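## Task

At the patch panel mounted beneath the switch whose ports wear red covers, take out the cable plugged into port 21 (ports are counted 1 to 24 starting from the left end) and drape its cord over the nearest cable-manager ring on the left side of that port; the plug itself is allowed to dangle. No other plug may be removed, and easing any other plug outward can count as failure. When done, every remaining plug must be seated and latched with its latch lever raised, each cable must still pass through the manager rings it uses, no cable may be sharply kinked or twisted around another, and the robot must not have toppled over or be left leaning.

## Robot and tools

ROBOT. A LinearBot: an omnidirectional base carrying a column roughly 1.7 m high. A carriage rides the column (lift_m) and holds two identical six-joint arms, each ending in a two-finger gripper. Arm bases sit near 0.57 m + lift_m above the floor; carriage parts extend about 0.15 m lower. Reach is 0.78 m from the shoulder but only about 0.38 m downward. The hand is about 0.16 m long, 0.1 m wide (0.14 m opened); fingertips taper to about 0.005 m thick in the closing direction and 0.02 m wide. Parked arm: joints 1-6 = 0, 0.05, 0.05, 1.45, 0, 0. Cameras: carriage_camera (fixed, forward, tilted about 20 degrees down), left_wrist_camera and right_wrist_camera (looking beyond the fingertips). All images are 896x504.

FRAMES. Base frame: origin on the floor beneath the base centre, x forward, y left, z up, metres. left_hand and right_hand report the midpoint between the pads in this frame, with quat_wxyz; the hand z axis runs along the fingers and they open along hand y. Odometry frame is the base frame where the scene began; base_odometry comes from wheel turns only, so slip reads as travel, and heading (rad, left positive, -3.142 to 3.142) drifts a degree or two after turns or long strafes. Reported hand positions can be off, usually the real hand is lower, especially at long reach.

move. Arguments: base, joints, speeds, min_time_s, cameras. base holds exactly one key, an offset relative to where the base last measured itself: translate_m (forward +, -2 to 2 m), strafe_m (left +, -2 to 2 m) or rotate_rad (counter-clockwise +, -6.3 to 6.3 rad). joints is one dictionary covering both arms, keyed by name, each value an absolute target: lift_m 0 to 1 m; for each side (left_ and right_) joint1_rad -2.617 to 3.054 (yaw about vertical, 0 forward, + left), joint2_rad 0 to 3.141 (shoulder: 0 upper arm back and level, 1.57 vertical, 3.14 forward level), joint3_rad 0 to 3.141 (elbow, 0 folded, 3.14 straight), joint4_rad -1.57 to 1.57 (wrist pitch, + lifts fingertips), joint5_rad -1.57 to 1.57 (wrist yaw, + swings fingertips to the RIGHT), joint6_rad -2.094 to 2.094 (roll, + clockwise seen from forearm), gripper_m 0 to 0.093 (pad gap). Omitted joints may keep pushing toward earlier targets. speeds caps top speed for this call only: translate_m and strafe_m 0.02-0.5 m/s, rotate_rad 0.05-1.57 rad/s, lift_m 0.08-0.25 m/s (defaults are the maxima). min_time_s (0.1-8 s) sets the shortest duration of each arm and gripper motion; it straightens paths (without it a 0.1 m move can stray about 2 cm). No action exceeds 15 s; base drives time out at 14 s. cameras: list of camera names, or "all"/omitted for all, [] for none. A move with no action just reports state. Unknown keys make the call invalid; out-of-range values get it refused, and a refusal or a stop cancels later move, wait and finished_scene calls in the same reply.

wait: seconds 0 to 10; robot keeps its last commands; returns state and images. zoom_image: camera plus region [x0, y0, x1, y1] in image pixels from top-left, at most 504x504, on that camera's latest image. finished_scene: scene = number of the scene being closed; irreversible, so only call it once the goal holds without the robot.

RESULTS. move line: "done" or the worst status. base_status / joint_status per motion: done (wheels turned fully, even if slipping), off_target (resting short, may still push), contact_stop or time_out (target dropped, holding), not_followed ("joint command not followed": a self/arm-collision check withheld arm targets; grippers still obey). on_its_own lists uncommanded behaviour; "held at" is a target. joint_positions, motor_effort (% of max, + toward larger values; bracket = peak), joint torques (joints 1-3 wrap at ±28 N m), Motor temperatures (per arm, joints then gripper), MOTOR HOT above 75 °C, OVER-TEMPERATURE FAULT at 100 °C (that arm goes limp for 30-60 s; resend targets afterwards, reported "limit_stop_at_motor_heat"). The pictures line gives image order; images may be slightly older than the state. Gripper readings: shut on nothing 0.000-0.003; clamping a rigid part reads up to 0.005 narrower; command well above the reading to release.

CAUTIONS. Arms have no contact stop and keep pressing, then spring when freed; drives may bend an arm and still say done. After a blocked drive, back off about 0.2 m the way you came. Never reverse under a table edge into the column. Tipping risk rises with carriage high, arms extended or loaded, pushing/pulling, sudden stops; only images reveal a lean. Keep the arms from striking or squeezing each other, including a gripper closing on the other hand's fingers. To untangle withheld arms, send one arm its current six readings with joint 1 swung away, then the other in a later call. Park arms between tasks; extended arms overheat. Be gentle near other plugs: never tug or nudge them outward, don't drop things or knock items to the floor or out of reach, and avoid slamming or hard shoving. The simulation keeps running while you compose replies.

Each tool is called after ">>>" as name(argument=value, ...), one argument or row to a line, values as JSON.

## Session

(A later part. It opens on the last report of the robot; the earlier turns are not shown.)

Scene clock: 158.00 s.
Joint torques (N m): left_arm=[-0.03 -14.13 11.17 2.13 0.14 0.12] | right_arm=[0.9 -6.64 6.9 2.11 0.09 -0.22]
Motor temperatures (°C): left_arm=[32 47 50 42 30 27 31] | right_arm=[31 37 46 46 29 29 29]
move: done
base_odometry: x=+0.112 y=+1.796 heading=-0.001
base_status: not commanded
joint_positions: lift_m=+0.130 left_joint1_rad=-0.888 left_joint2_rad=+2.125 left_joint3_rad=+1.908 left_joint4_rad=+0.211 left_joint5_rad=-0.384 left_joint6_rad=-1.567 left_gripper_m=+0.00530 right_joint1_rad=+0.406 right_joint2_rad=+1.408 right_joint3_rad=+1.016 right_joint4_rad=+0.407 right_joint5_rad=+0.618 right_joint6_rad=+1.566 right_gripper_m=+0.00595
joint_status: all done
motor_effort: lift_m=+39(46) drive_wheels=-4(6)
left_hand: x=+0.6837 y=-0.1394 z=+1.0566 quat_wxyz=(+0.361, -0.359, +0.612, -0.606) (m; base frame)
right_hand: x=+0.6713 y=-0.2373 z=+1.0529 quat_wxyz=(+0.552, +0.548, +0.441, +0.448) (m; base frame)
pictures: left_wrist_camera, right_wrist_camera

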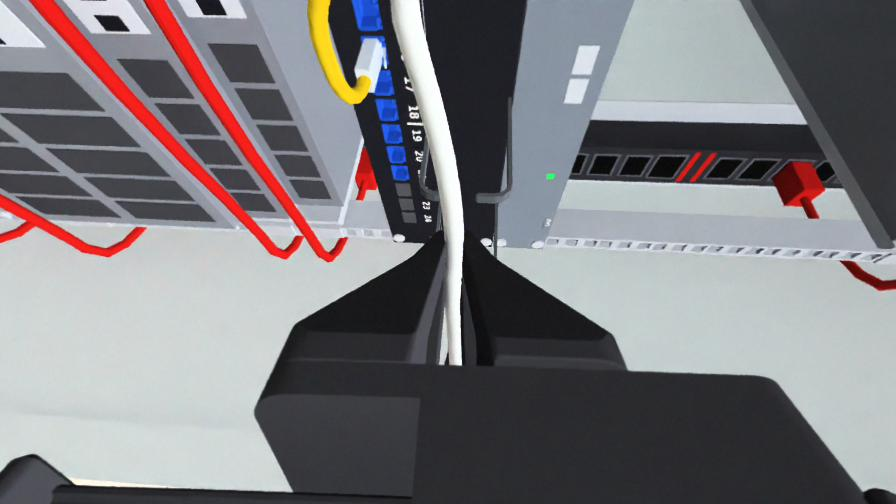

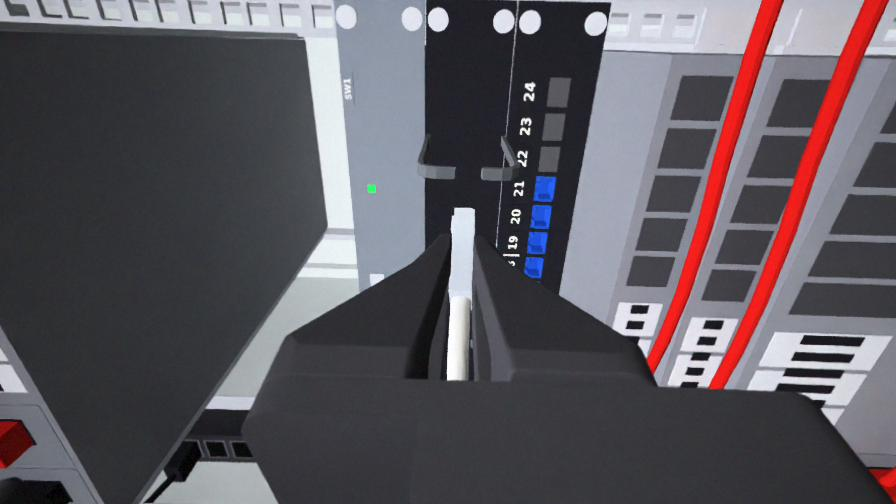

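>>> move(
  base={"translate_m": 0.045},
  joints={"lift_m":0.1335},
  cameras=["left_wrist_camera","right_wrist_camera"],
  speeds={"translate_m":0.03},
)

>>> zoom_image(
  camera="left_wrist_camera",
  region=[350, 100, 600, 350],
)

Scene clock: 160.33 s.
Joint torques (N m): left_arm=[0.12 -14.23 11.06 2.23 0.05 0.11] | right_arm=[0.84 -6.67 7.25 2 0.03 -0.22]
move: done
base_odometry: x=+0.157 y=+1.796 heading=-0.002
base_status: done
joint_positions: lift_m=+0.134 left_joint1_rad=-0.888 left_joint2_rad=+2.127 left_joint3_rad=+1.909 left_joint4_rad=+0.206 left_joint5_rad=-0.380 left_joint6_rad=-1.567 left_gripper_m=+0.00530 right_joint1_rad=+0.406 right_joint2_rad=+1.408 right_joint3_rad=+1.012 right_joint4_rad=+0.415 right_joint5_rad=+0.623 right_joint6_rad=+1.566 right_gripper_m=+0.00591
joint_status: all done
motor_effort: lift_m=+40(46) drive_wheels=+3(11)
left_hand: x=+0.6835 y=-0.1406 z=+1.0582 quat_wxyz=(+0.359, -0.358, +0.614, -0.605) (m; base frame)
right_hand: x=+0.6709 y=-0.2383 z=+1.0563 quat_wxyz=(+0.554, +0.549, +0.438, +0.448) (m; base frame)
pictures: left_wrist_camera, right_wrist_camera

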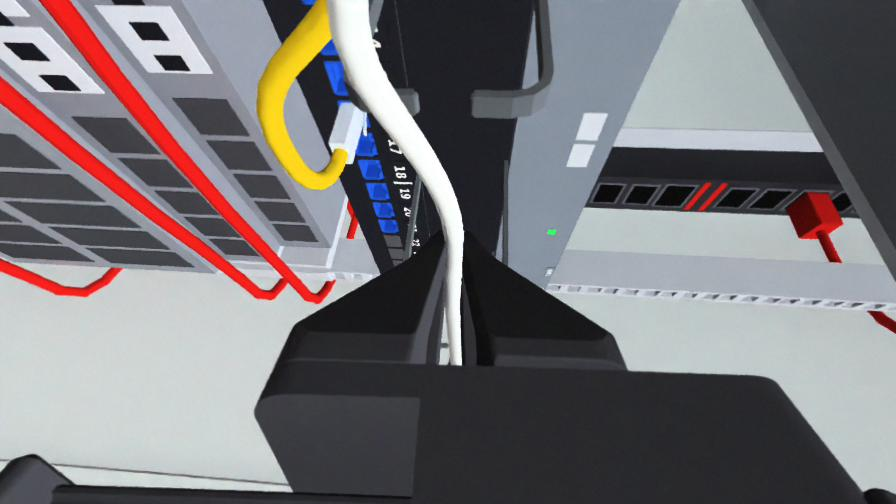

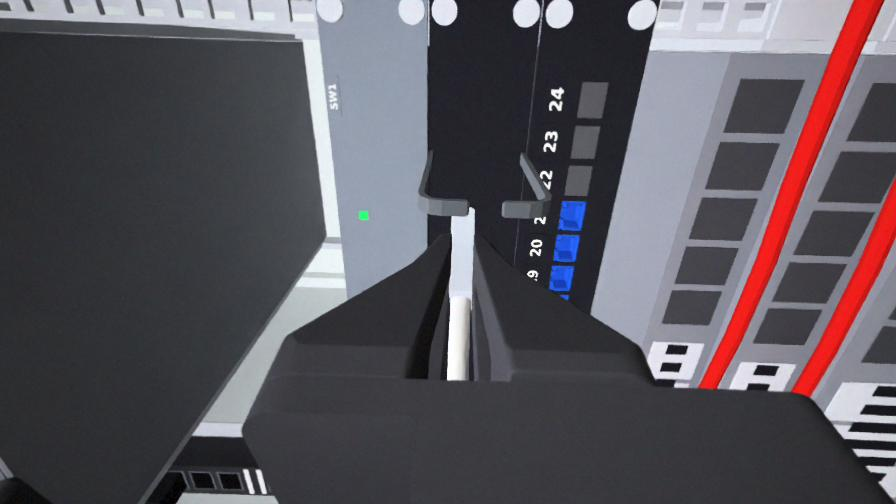

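Scaled by 2.016 from the camera's 896x504 image, which has a finer 1280x720 frame.

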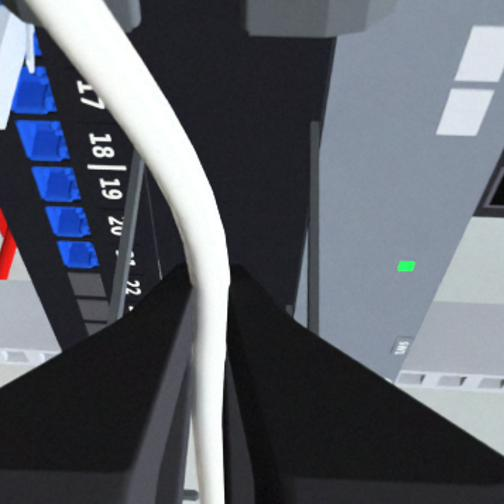

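>>> move(
  base={"translate_m": 0.015},
  joints={"right_joint1_rad":0.39,"right_joint5_rad":0.605,"right_joint2_rad":1.46,"right_joint3_rad":1.049,"right_joint4_rad":0.405},
  cameras=["left_wrist_camera","right_wrist_camera"],
  speeds={"translate_m":0.03},
  min_time_s=1,
)

>>> move(
  base={"translate_m": 0.015},
  joints={"right_joint1_rad":0.375,"right_joint5_rad":0.587,"right_joint2_rad":1.515,"right_joint3_rad":1.097,"right_joint4_rad":0.4},
  cameras=["left_wrist_camera","right_wrist_camera","carriage_camera"],
  speeds={"translate_m":0.03},
  min_time_s=1,
)

Scene clock: 162.77 s.
Joint torques (N m): left_arm=[0.01 -14.28 10.96 2.22 0.03 0.13] | right_arm=[-0.35 -5.42 10.09 1.92 -0.13 -0.22]
move: done
base_odometry: x=+0.172 y=+1.796 heading=-0.002
base_status: done
joint_positions: lift_m=+0.134 left_joint1_rad=-0.889 left_joint2_rad=+2.127 left_joint3_rad=+1.909 left_joint4_rad=+0.206 left_joint5_rad=-0.379 left_joint6_rad=-1.567 left_gripper_m=+0.00530 right_joint1_rad=+0.396 right_joint2_rad=+1.445 right_joint3_rad=+1.024 right_joint4_rad=+0.415 right_joint5_rad=+0.622 right_joint6_rad=+1.566 right_gripper_m=+0.00591
joint_status: all done
motor_effort: lift_m=+39(40) drive_wheels=-5(15)
left_hand: x=+0.6830 y=-0.1411 z=+1.0581 quat_wxyz=(+0.358, -0.357, +0.615, -0.605) (m; base frame)
right_hand: x=+0.6798 y=-0.2391 z=+1.0459 quat_wxyz=(+0.553, +0.553, +0.444, +0.437) (m; base frame)
pictures: left_wrist_camera, right_wrist_camera

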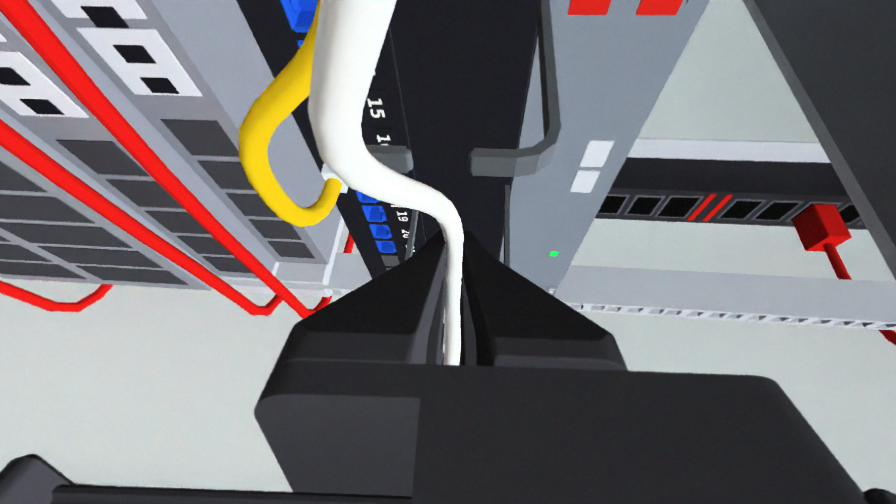

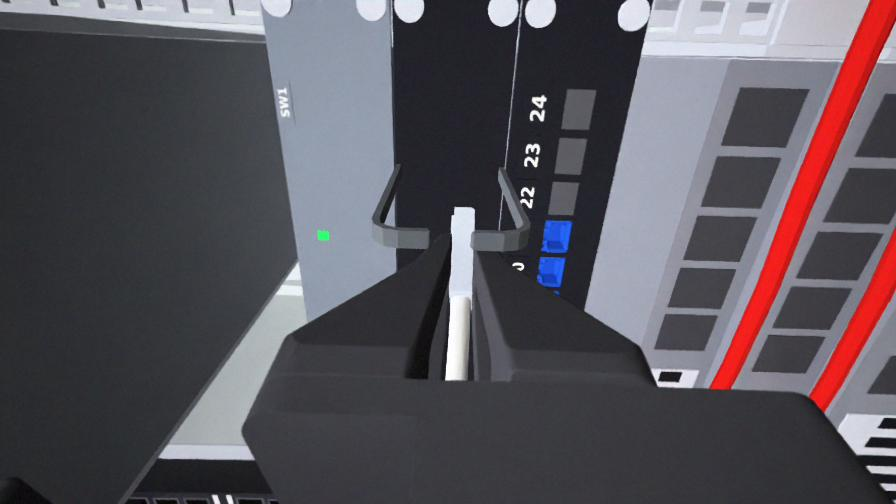

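Scene clock: 164.07 s.
Joint torques (N m): left_arm=[0.14 -14.32 10.99 2.25 0.06 0.11] | right_arm=[-0.61 -5.81 10.14 1.88 -0.11 -0.22]
move: done
base_odometry: x=+0.187 y=+1.796 heading=-0.003
base_status: done
joint_positions: lift_m=+0.134 left_joint1_rad=-0.889 left_joint2_rad=+2.127 left_joint3_rad=+1.909 left_joint4_rad=+0.203 left_joint5_rad=-0.383 left_joint6_rad=-1.567 left_gripper_m=+0.00530 right_joint1_rad=+0.384 right_joint2_rad=+1.499 right_joint3_rad=+1.071 right_joint4_rad=+0.415 right_joint5_rad=+0.603 right_joint6_rad=+1.566 right_gripper_m=+0.00590
joint_status: all done
motor_effort: lift_m=+39(40) drive_wheels=+4(9)
left_hand: x=+0.6834 y=-0.1405 z=+1.0575 quat_wxyz=(+0.359, -0.358, +0.615, -0.603) (m; base frame)
right_hand: x=+0.6943 y=-0.2364 z=+1.0445 quat_wxyz=(+0.551, +0.552, +0.448, +0.437) (m; base frame)
pictures: carriage_camera, left_wrist_camera, right_wrist_camera

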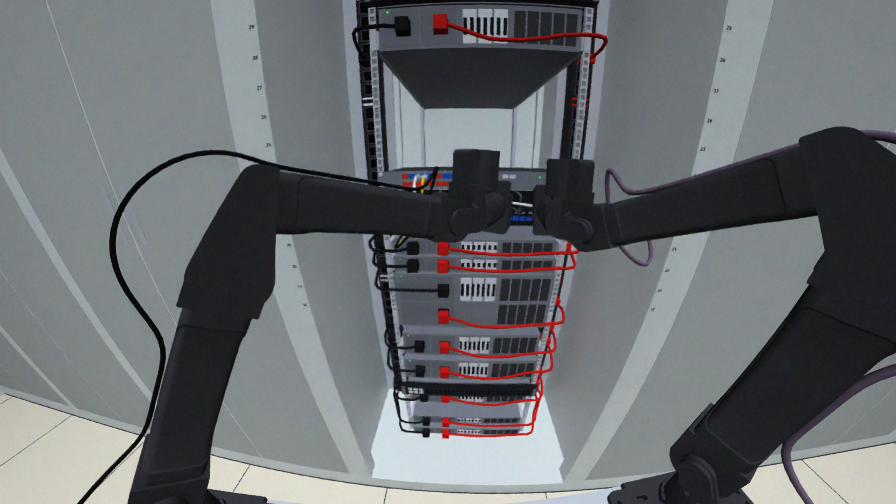

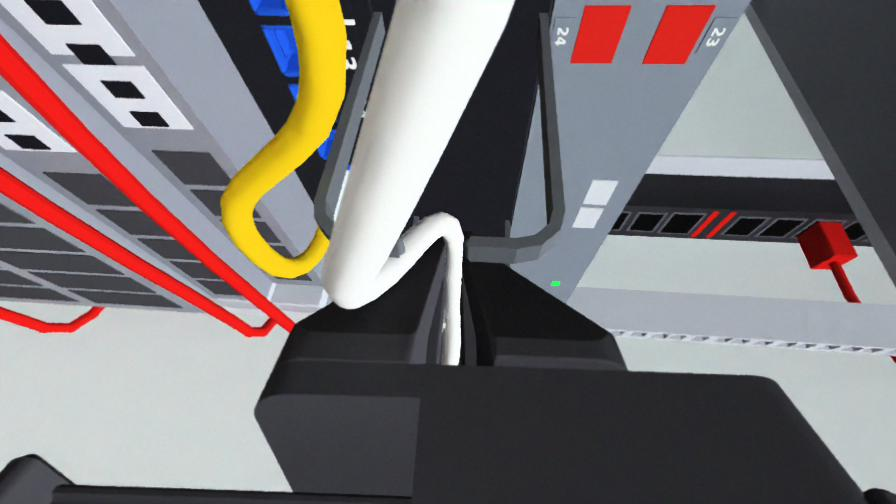

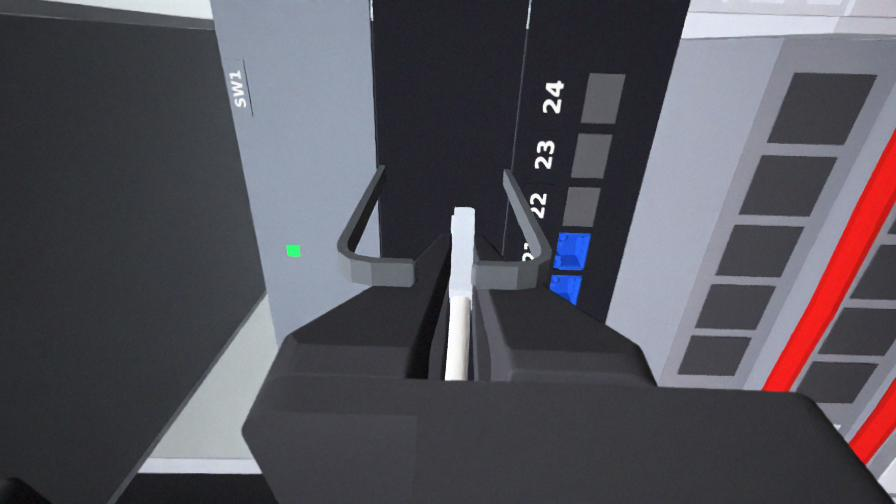

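>>> zoom_image(
  camera="carriage_camera",
  region=[490, 170, 560, 230],
)

>>> zoom_image(
  camera="left_wrist_camera",
  region=[300, 180, 600, 380],
)

>>> zoom_image(
  camera="right_wrist_camera",
  region=[380, 180, 580, 390],
)

Scaled by 7.200 from the camera's 896x504 image, which has a finer 1280x720 frame.

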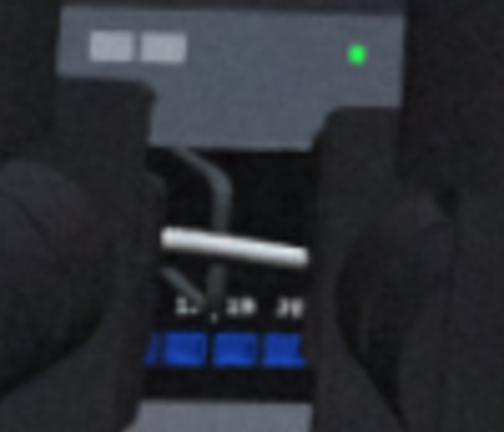

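Scaled by 1.680 from the camera's 896x504 image, which has a finer 1280x720 frame.

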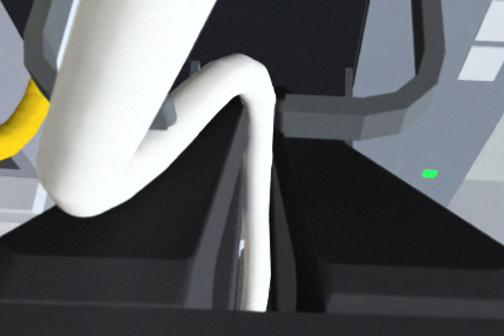

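Scaled by 2.400 from the camera's 896x504 image, which has a finer 1280x720 frame.

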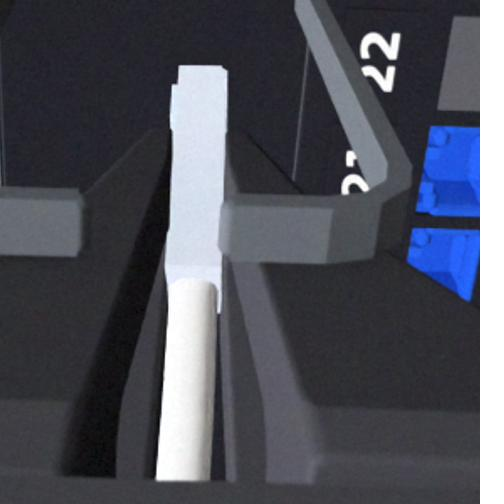

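>>> move(
  joints={"left_joint1_rad":-0.85,"left_joint2_rad":2.207,"left_joint3_rad":2.009,"left_joint4_rad":0.185,"left_joint5_rad":-0.345,"right_joint2_rad":1.545,"right_joint3_rad":1.123,"right_joint4_rad":0.396},
  cameras=["left_wrist_camera","right_wrist_camera","carriage_camera"],
  min_time_s=1.5,
)

>>> zoom_image(
  camera="carriage_camera",
  region=[490, 170, 560, 230],
)

Scene clock: 166.70 s.
Joint torques (N m): left_arm=[2.39 -12.25 12 2.36 0.39 0.14] | right_arm=[-0.62 -4.12 11.02 2 -0.18 -0.22]
move: off_target
base_odometry: x=+0.187 y=+1.796 heading=-0.003
base_status: not commanded
joint_positions: lift_m=+0.134 left_joint1_rad=-0.879 left_joint2_rad=+2.166 left_joint3_rad=+1.971 left_joint4_rad=+0.180 left_joint5_rad=-0.379 left_joint6_rad=-1.569 left_gripper_m=+0.00530 right_joint1_rad=+0.384 right_joint2_rad=+1.510 right_joint3_rad=+1.087 right_joint4_rad=+0.402 right_joint5_rad=+0.610 right_joint6_rad=+1.566 right_gripper_m=+0.00590
joint_status: left_joint1_rad off_target (ended at -0.880, target -0.850); left_joint5_rad off_target (ended at -0.379, target -0.345); the others done
motor_effort: lift_m=+39(40) drive_wheels=+4(6)
left_hand: x=+0.6928 y=-0.1432 z=+1.0574 quat_wxyz=(+0.360, -0.361, +0.614, -0.603) (m; base frame)
right_hand: x=+0.6968 y=-0.2363 z=+1.0439 quat_wxyz=(+0.552, +0.554, +0.449, +0.432) (m; base frame)
pictures: carriage_camera, left_wrist_camera, right_wrist_camera

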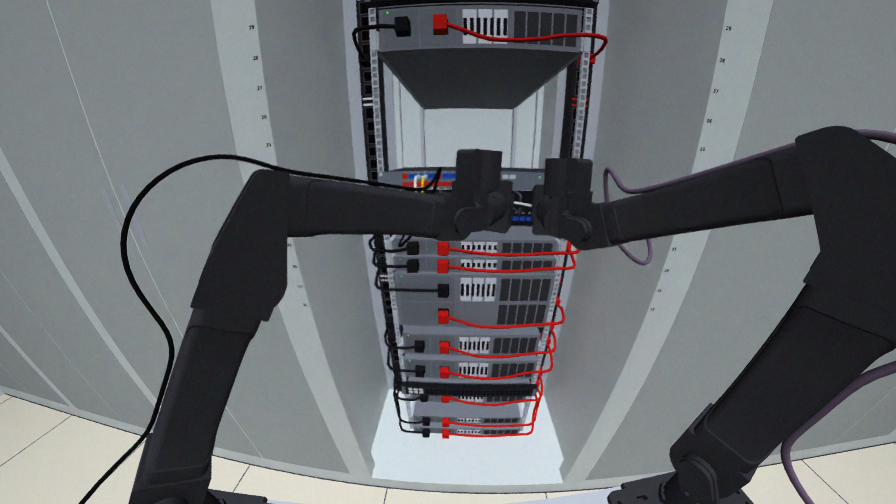

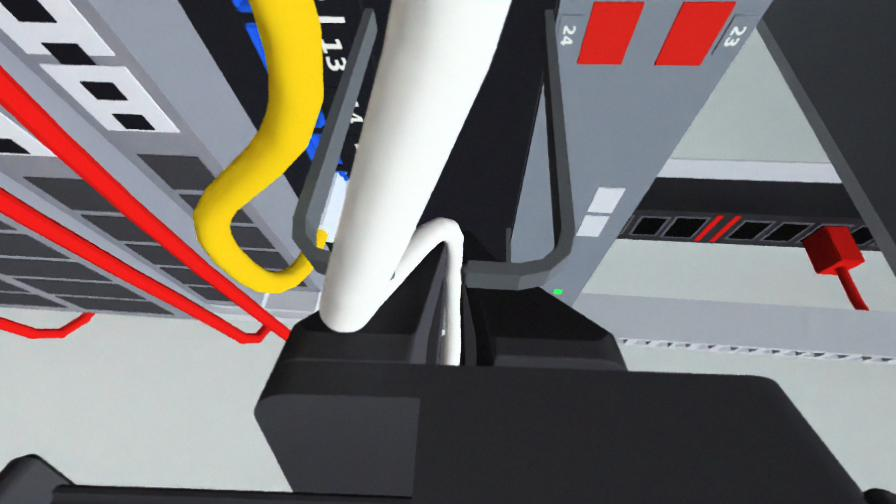

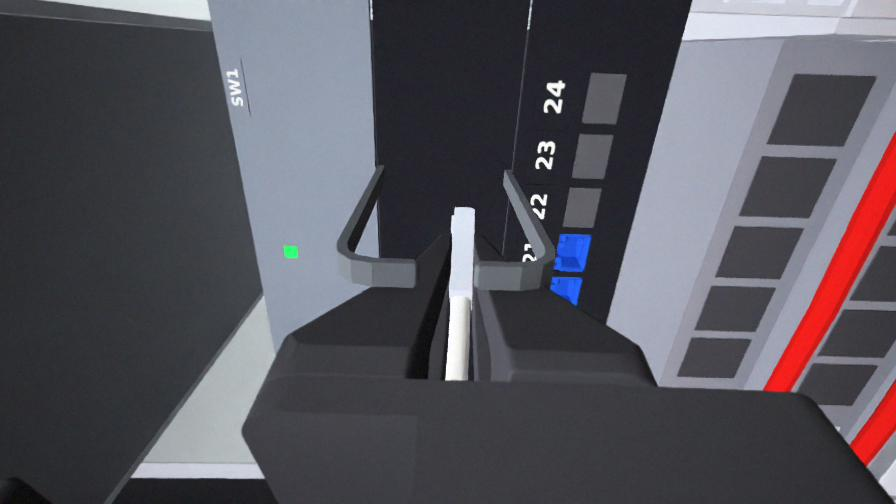

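Scaled by 7.200 from the camera's 896x504 image, which has a finer 1280x720 frame.

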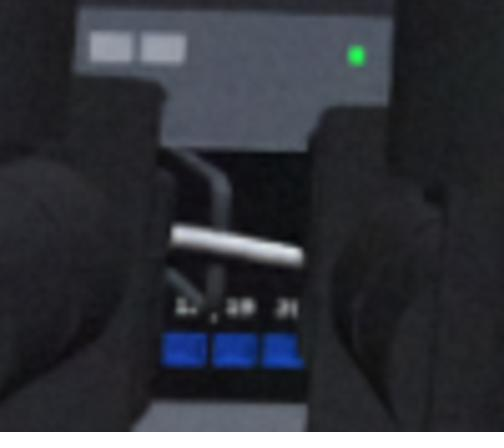

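>>> move(
  joints={"left_joint1_rad":-0.882,"left_joint5_rad":-0.38,"lift_m":0.120},
  cameras=["left_wrist_camera","right_wrist_camera","carriage_camera"],
  speeds={"lift_m":0.08},
)

>>> zoom_image(
  camera="carriage_camera",
  region=[490, 165, 560, 225],
)

Scene clock: 167.67 s.
Joint torques (N m): left_arm=[-0.42 -13.29 11.08 2.19 0.21 0.15] | right_arm=[-0.91 -4.12 9.91 1.71 -0.29 -0.22]
move: done
base_odometry: x=+0.187 y=+1.796 heading=-0.003
base_status: not commanded
joint_positions: lift_m=+0.120 left_joint1_rad=-0.883 left_joint2_rad=+2.175 left_joint3_rad=+1.982 left_joint4_rad=+0.188 left_joint5_rad=-0.394 left_joint6_rad=-1.569 left_gripper_m=+0.00530 right_joint1_rad=+0.386 right_joint2_rad=+1.510 right_joint3_rad=+1.100 right_joint4_rad=+0.423 right_joint5_rad=+0.619 right_joint6_rad=+1.566 right_gripper_m=+0.00586
joint_status: all done
motor_effort: lift_m=+38(39) drive_wheels=+6(6)
left_hand: x=+0.6939 y=-0.1438 z=+1.0459 quat_wxyz=(+0.365, -0.364, +0.608, -0.604) (m; base frame)
right_hand: x=+0.6968 y=-0.2364 z=+1.0412 quat_wxyz=(+0.557, +0.552, +0.435, +0.442) (m; base frame)
pictures: carriage_camera, left_wrist_camera, right_wrist_camera

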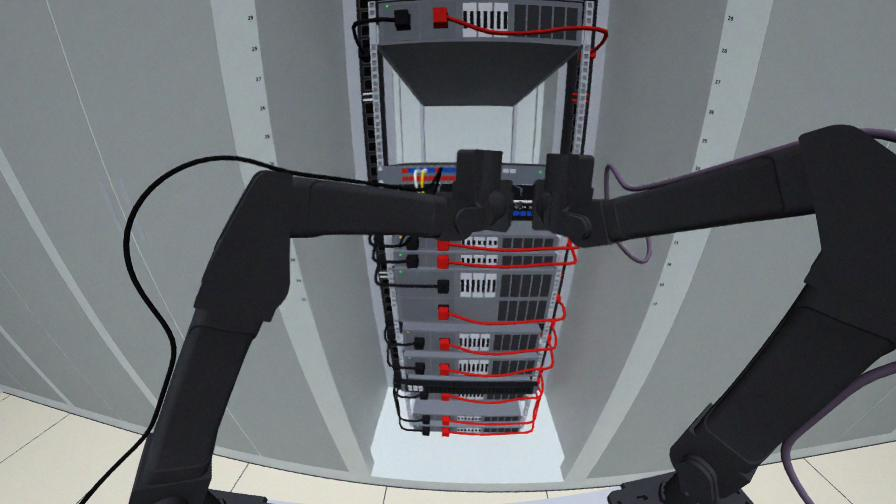

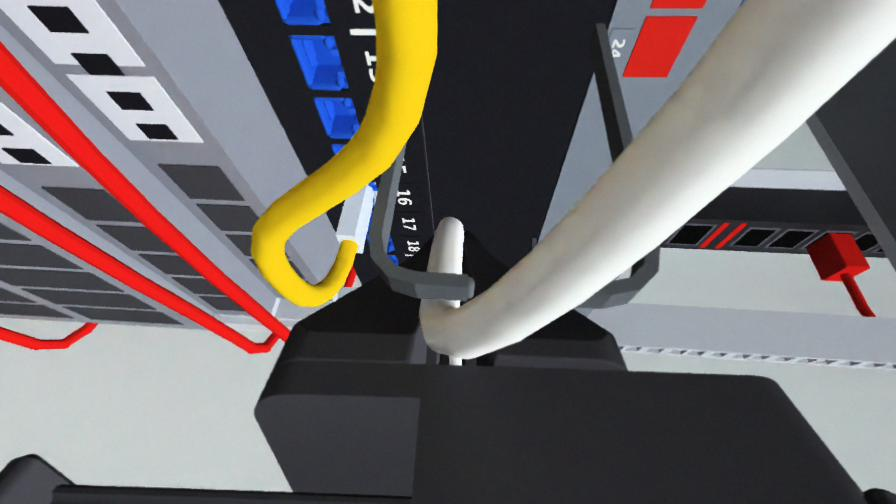

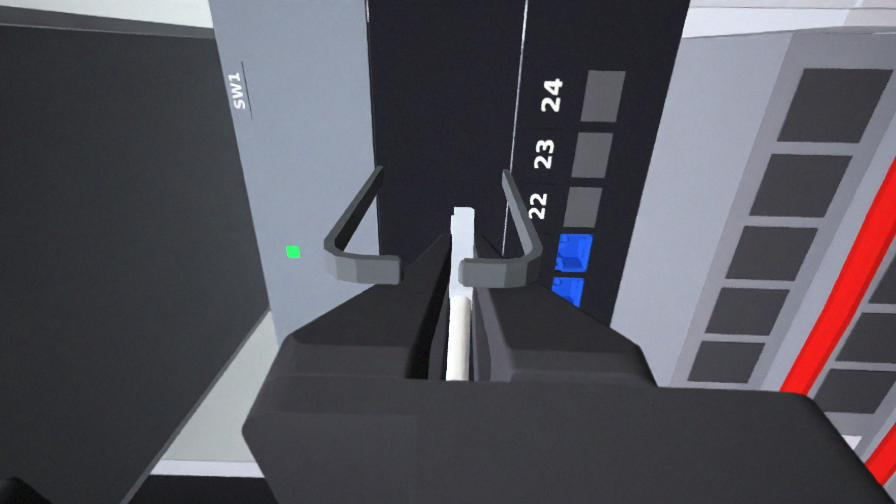

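Scaled by 7.200 from the camera's 896x504 image, which has a finer 1280x720 frame.

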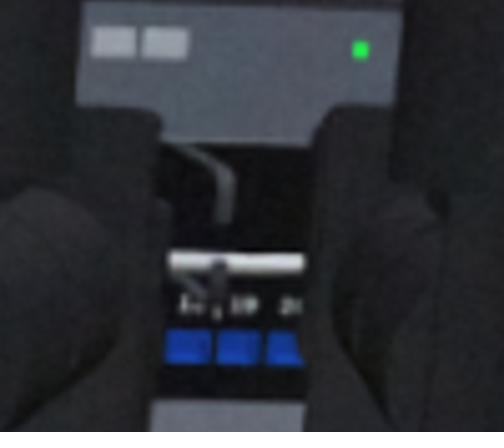

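>>> move(
  joints={"left_gripper_m":0.03,"lift_m":0.126},
  cameras=["left_wrist_camera","carriage_camera"],
  min_time_s=2,
  speeds={"lift_m":0.08},
)

>>> zoom_image(
  camera="carriage_camera",
  region=[400, 150, 560, 230],
)

Scene clock: 170.40 s.
Joint torques (N m): left_arm=[-0.53 -13.83 11.18 2.28 0.15 0.11] | right_arm=[-1.01 -4.14 9.89 1.93 -0.3 -0.22]
move: done
base_odometry: x=+0.187 y=+1.796 heading=-0.003
base_status: not commanded
joint_positions: lift_m=+0.126 left_joint1_rad=-0.883 left_joint2_rad=+2.180 left_joint3_rad=+1.982 left_joint4_rad=+0.185 left_joint5_rad=-0.393 left_joint6_rad=-1.569 left_gripper_m=+0.02996 right_joint1_rad=+0.387 right_joint2_rad=+1.510 right_joint3_rad=+1.100 right_joint4_rad=+0.405 right_joint5_rad=+0.621 right_joint6_rad=+1.566 right_gripper_m=+0.00586
joint_status: all done
motor_effort: lift_m=+39(46) drive_wheels=+4(7)
left_hand: x=+0.6945 y=-0.1449 z=+1.0478 quat_wxyz=(+0.364, -0.364, +0.611, -0.601) (m; base frame)
right_hand: x=+0.6967 y=-0.2362 z=+1.0432 quat_wxyz=(+0.555, +0.555, +0.441, +0.435) (m; base frame)
pictures: carriage_camera, left_wrist_camera

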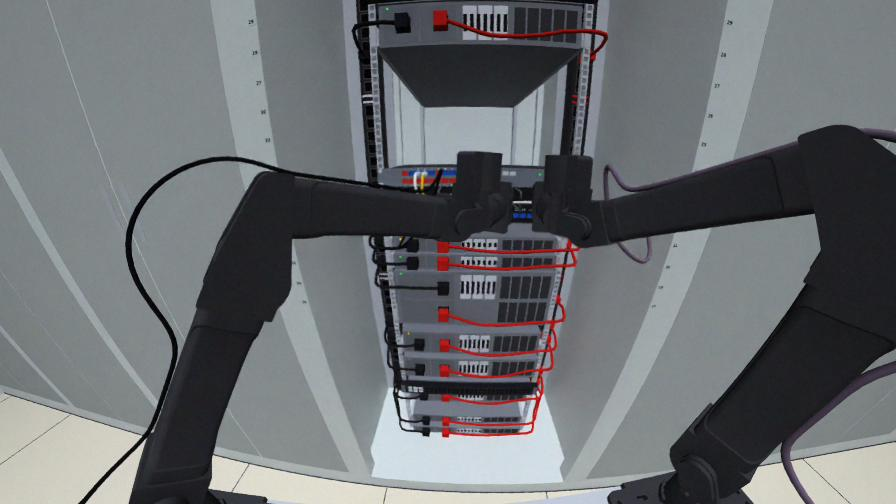

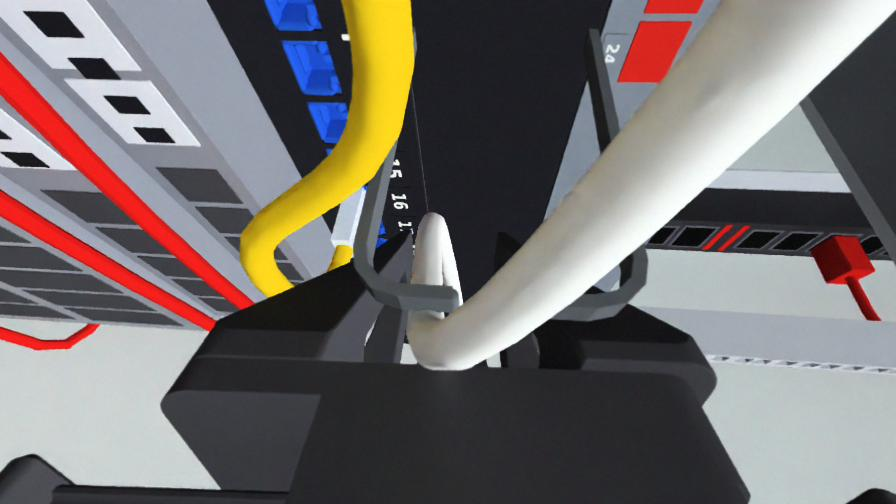

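Scaled by 3.150 from the camera's 896x504 image, which has a finer 1280x720 frame.

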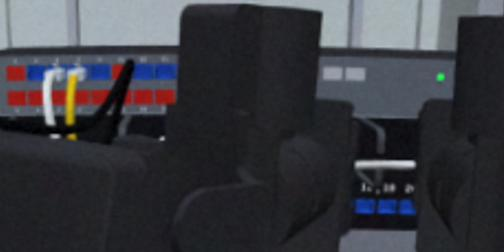

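>>> move(
  joints={"left_gripper_m":0.045},
  cameras=[],
  min_time_s=1,
)

>>> move(
  joints={"left_joint1_rad":-0.936,"left_joint2_rad":1.965,"left_joint3_rad":1.697,"left_joint4_rad":0.268,"left_joint5_rad":-0.432},
  cameras=["left_wrist_camera","carriage_camera"],
  min_time_s=3,
)

>>> zoom_image(
  camera="carriage_camera",
  region=[400, 150, 560, 230],
)

Scene clock: 172.67 s.
Joint torques (N m): left_arm=[-0.5 -13.91 11.08 2.28 0.16 0.15] | right_arm=[-1.01 -4.14 9.88 1.93 -0.3 -0.22]
move: done
base_odometry: x=+0.187 y=+1.796 heading=-0.003
base_status: not commanded
joint_positions: lift_m=+0.126 left_joint1_rad=-0.883 left_joint2_rad=+2.180 left_joint3_rad=+1.982 left_joint4_rad=+0.185 left_joint5_rad=-0.393 left_joint6_rad=-1.569 left_gripper_m=+0.04493 right_joint1_rad=+0.387 right_joint2_rad=+1.510 right_joint3_rad=+1.100 right_joint4_rad=+0.405 right_joint5_rad=+0.621 right_joint6_rad=+1.566 right_gripper_m=+0.00586
joint_status: all done
motor_effort: lift_m=+39(40) drive_wheels=+5(7)
left_hand: x=+0.6945 y=-0.1449 z=+1.0479 quat_wxyz=(+0.364, -0.364, +0.611, -0.602) (m; base frame)
right_hand: x=+0.6967 y=-0.2362 z=+1.0432 quat_wxyz=(+0.555, +0.555, +0.441, +0.435) (m; base frame)
pictures: none
No camera images: "cameras" was empty.

Scene clock: 175.97 s.
Joint torques (N m): left_arm=[-1.16 -18.44 6.32 2.28 -0.09 0.11] | right_arm=[-1.01 -4.15 9.89 1.93 -0.3 -0.22]
move: done
base_odometry: x=+0.187 y=+1.796 heading=-0.003
base_status: not commanded
joint_positions: lift_m=+0.126 left_joint1_rad=-0.930 left_joint2_rad=+2.002 left_joint3_rad=+1.720 left_joint4_rad=+0.267 left_joint5_rad=-0.421 left_joint6_rad=-1.569 left_gripper_m=+0.04493 right_joint1_rad=+0.387 right_joint2_rad=+1.510 right_joint3_rad=+1.100 right_joint4_rad=+0.405 right_joint5_rad=+0.621 right_joint6_rad=+1.566 right_gripper_m=+0.00586
joint_status: all done
motor_effort: lift_m=+40(40) drive_wheels=+5(6)
left_hand: x=+0.6501 y=-0.1296 z=+1.0494 quat_wxyz=(+0.358, -0.358, +0.615, -0.604) (m; base frame)
right_hand: x=+0.6967 y=-0.2362 z=+1.0432 quat_wxyz=(+0.555, +0.555, +0.441, +0.435) (m; base frame)
pictures: carriage_camera, left_wrist_camera

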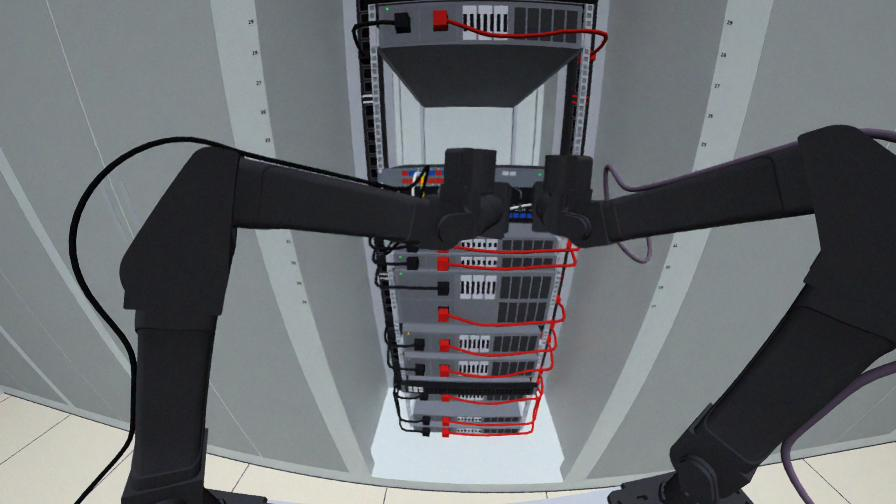

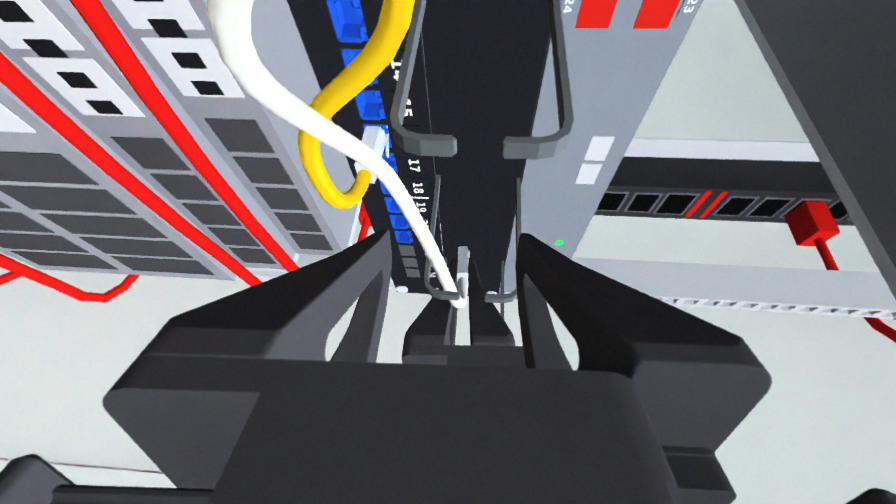

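Scaled by 3.150 from the camera's 896x504 image, which has a finer 1280x720 frame.

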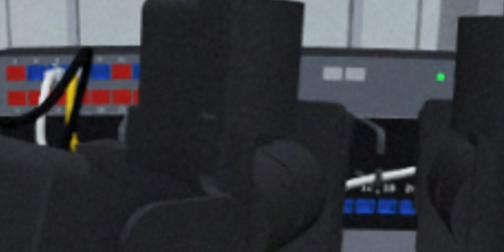

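>>> move(
  joints={"left_joint1_rad":-0.987,"left_joint2_rad":1.76,"left_joint3_rad":1.444,"left_joint4_rad":0.315,"left_joint5_rad":-0.487},
  min_time_s=2,
)

>>> zoom_image(
  camera="carriage_camera",
  region=[400, 140, 600, 260],
)

Scene clock: 179.60 s.
Joint torques (N m): left_arm=[-1.05 -15.68 6.3 2.26 -0.07 0.15] | right_arm=[-0.99 -4.15 9.89 1.93 -0.31 -0.22]
Motor temperatures (°C): left_arm=[32 53 49 42 30 27 31] | right_arm=[31 36 46 46 29 28 30]
move: done
base_odometry: x=+0.187 y=+1.796 heading=-0.003
base_status: not commanded
joint_positions: lift_m=+0.126 left_joint1_rad=-0.981 left_joint2_rad=+1.792 left_joint3_rad=+1.467 left_joint4_rad=+0.314 left_joint5_rad=-0.476 left_joint6_rad=-1.569 left_gripper_m=+0.04493 right_joint1_rad=+0.387 right_joint2_rad=+1.510 right_joint3_rad=+1.100 right_joint4_rad=+0.405 right_joint5_rad=+0.621 right_joint6_rad=+1.566 right_gripper_m=+0.00586
joint_status: all done
motor_effort: lift_m=+39(40) drive_wheels=+5(7)
left_hand: x=+0.6016 y=-0.0985 z=+1.0575 quat_wxyz=(+0.359, -0.359, +0.613, -0.605) (m; base frame)
right_hand: x=+0.6967 y=-0.2362 z=+1.0432 quat_wxyz=(+0.555, +0.555, +0.441, +0.435) (m; base frame)
pictures: carriage_camera, left_wrist_camera, right_wrist_camera

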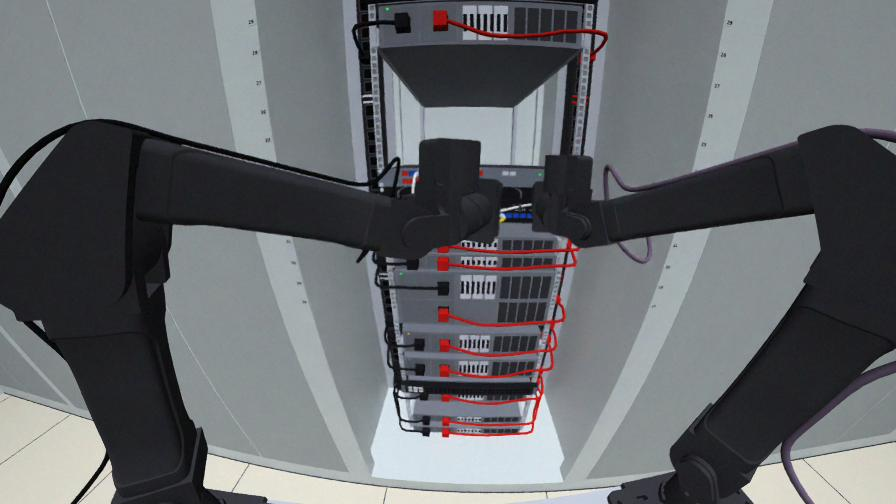

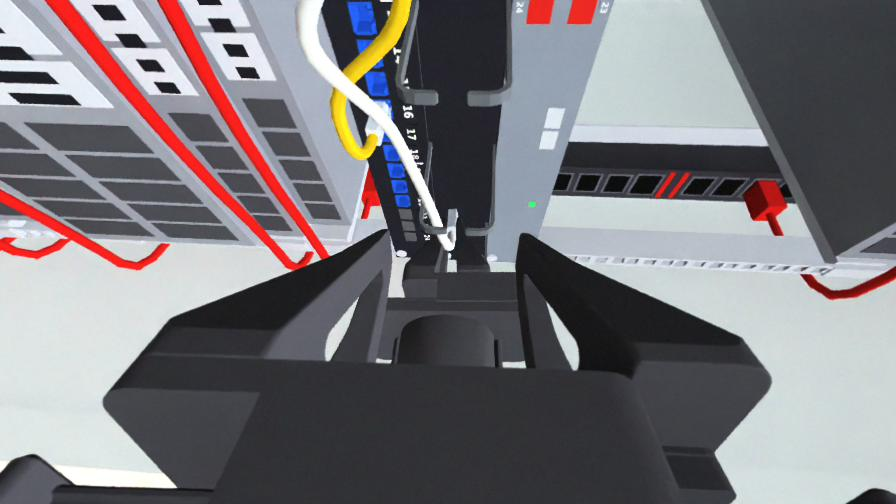

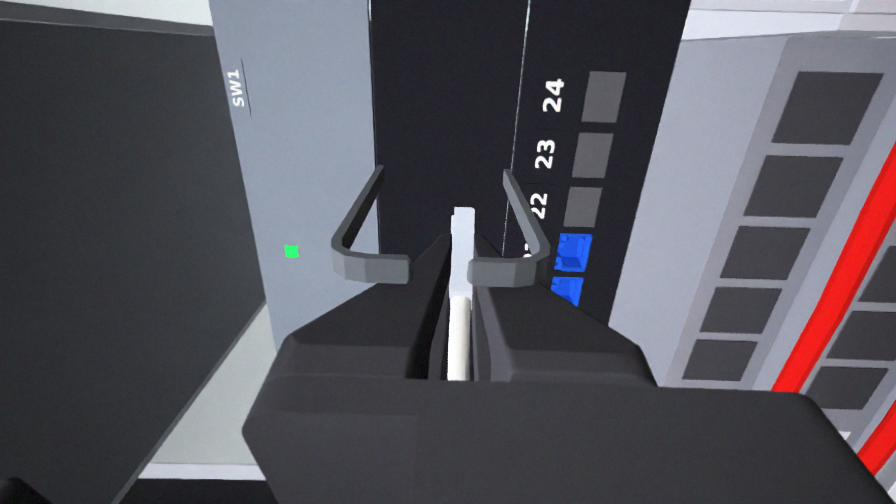

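Scaled by 2.520 from the camera's 896x504 image, which has a finer 1280x720 frame.

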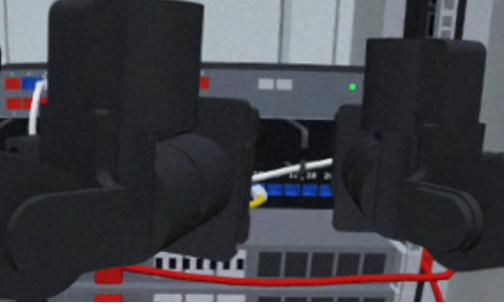

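>>> zoom_image(
  camera="left_wrist_camera",
  region=[320, 0, 560, 280],
)

>>> zoom_image(
  camera="carriage_camera",
  region=[495, 180, 545, 230],
)

Scaled by 1.800 from the camera's 896x504 image, which has a finer 1280x720 frame.

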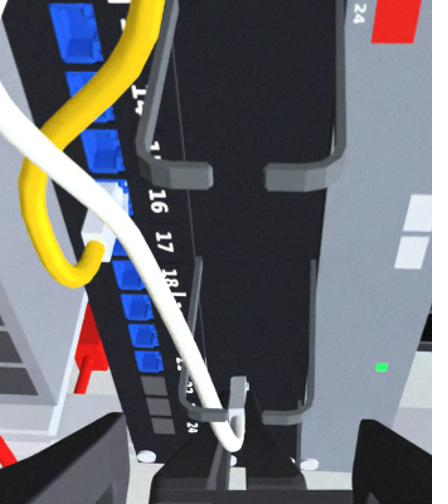

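Scaled by 10.080 from the camera's 896x504 image, which has a finer 1280x720 frame.

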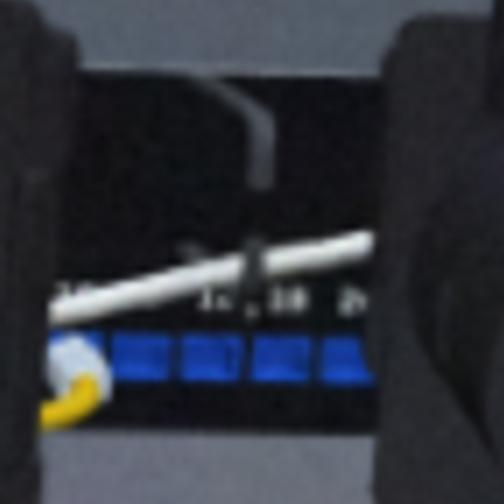

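>>> zoom_image(
  camera="left_wrist_camera",
  region=[400, 170, 500, 270],
)

Scaled by 5.040 from the camera's 896x504 image, which has a finer 1280x720 frame.

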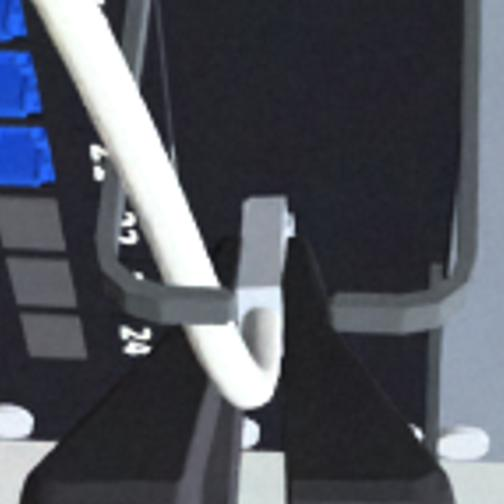

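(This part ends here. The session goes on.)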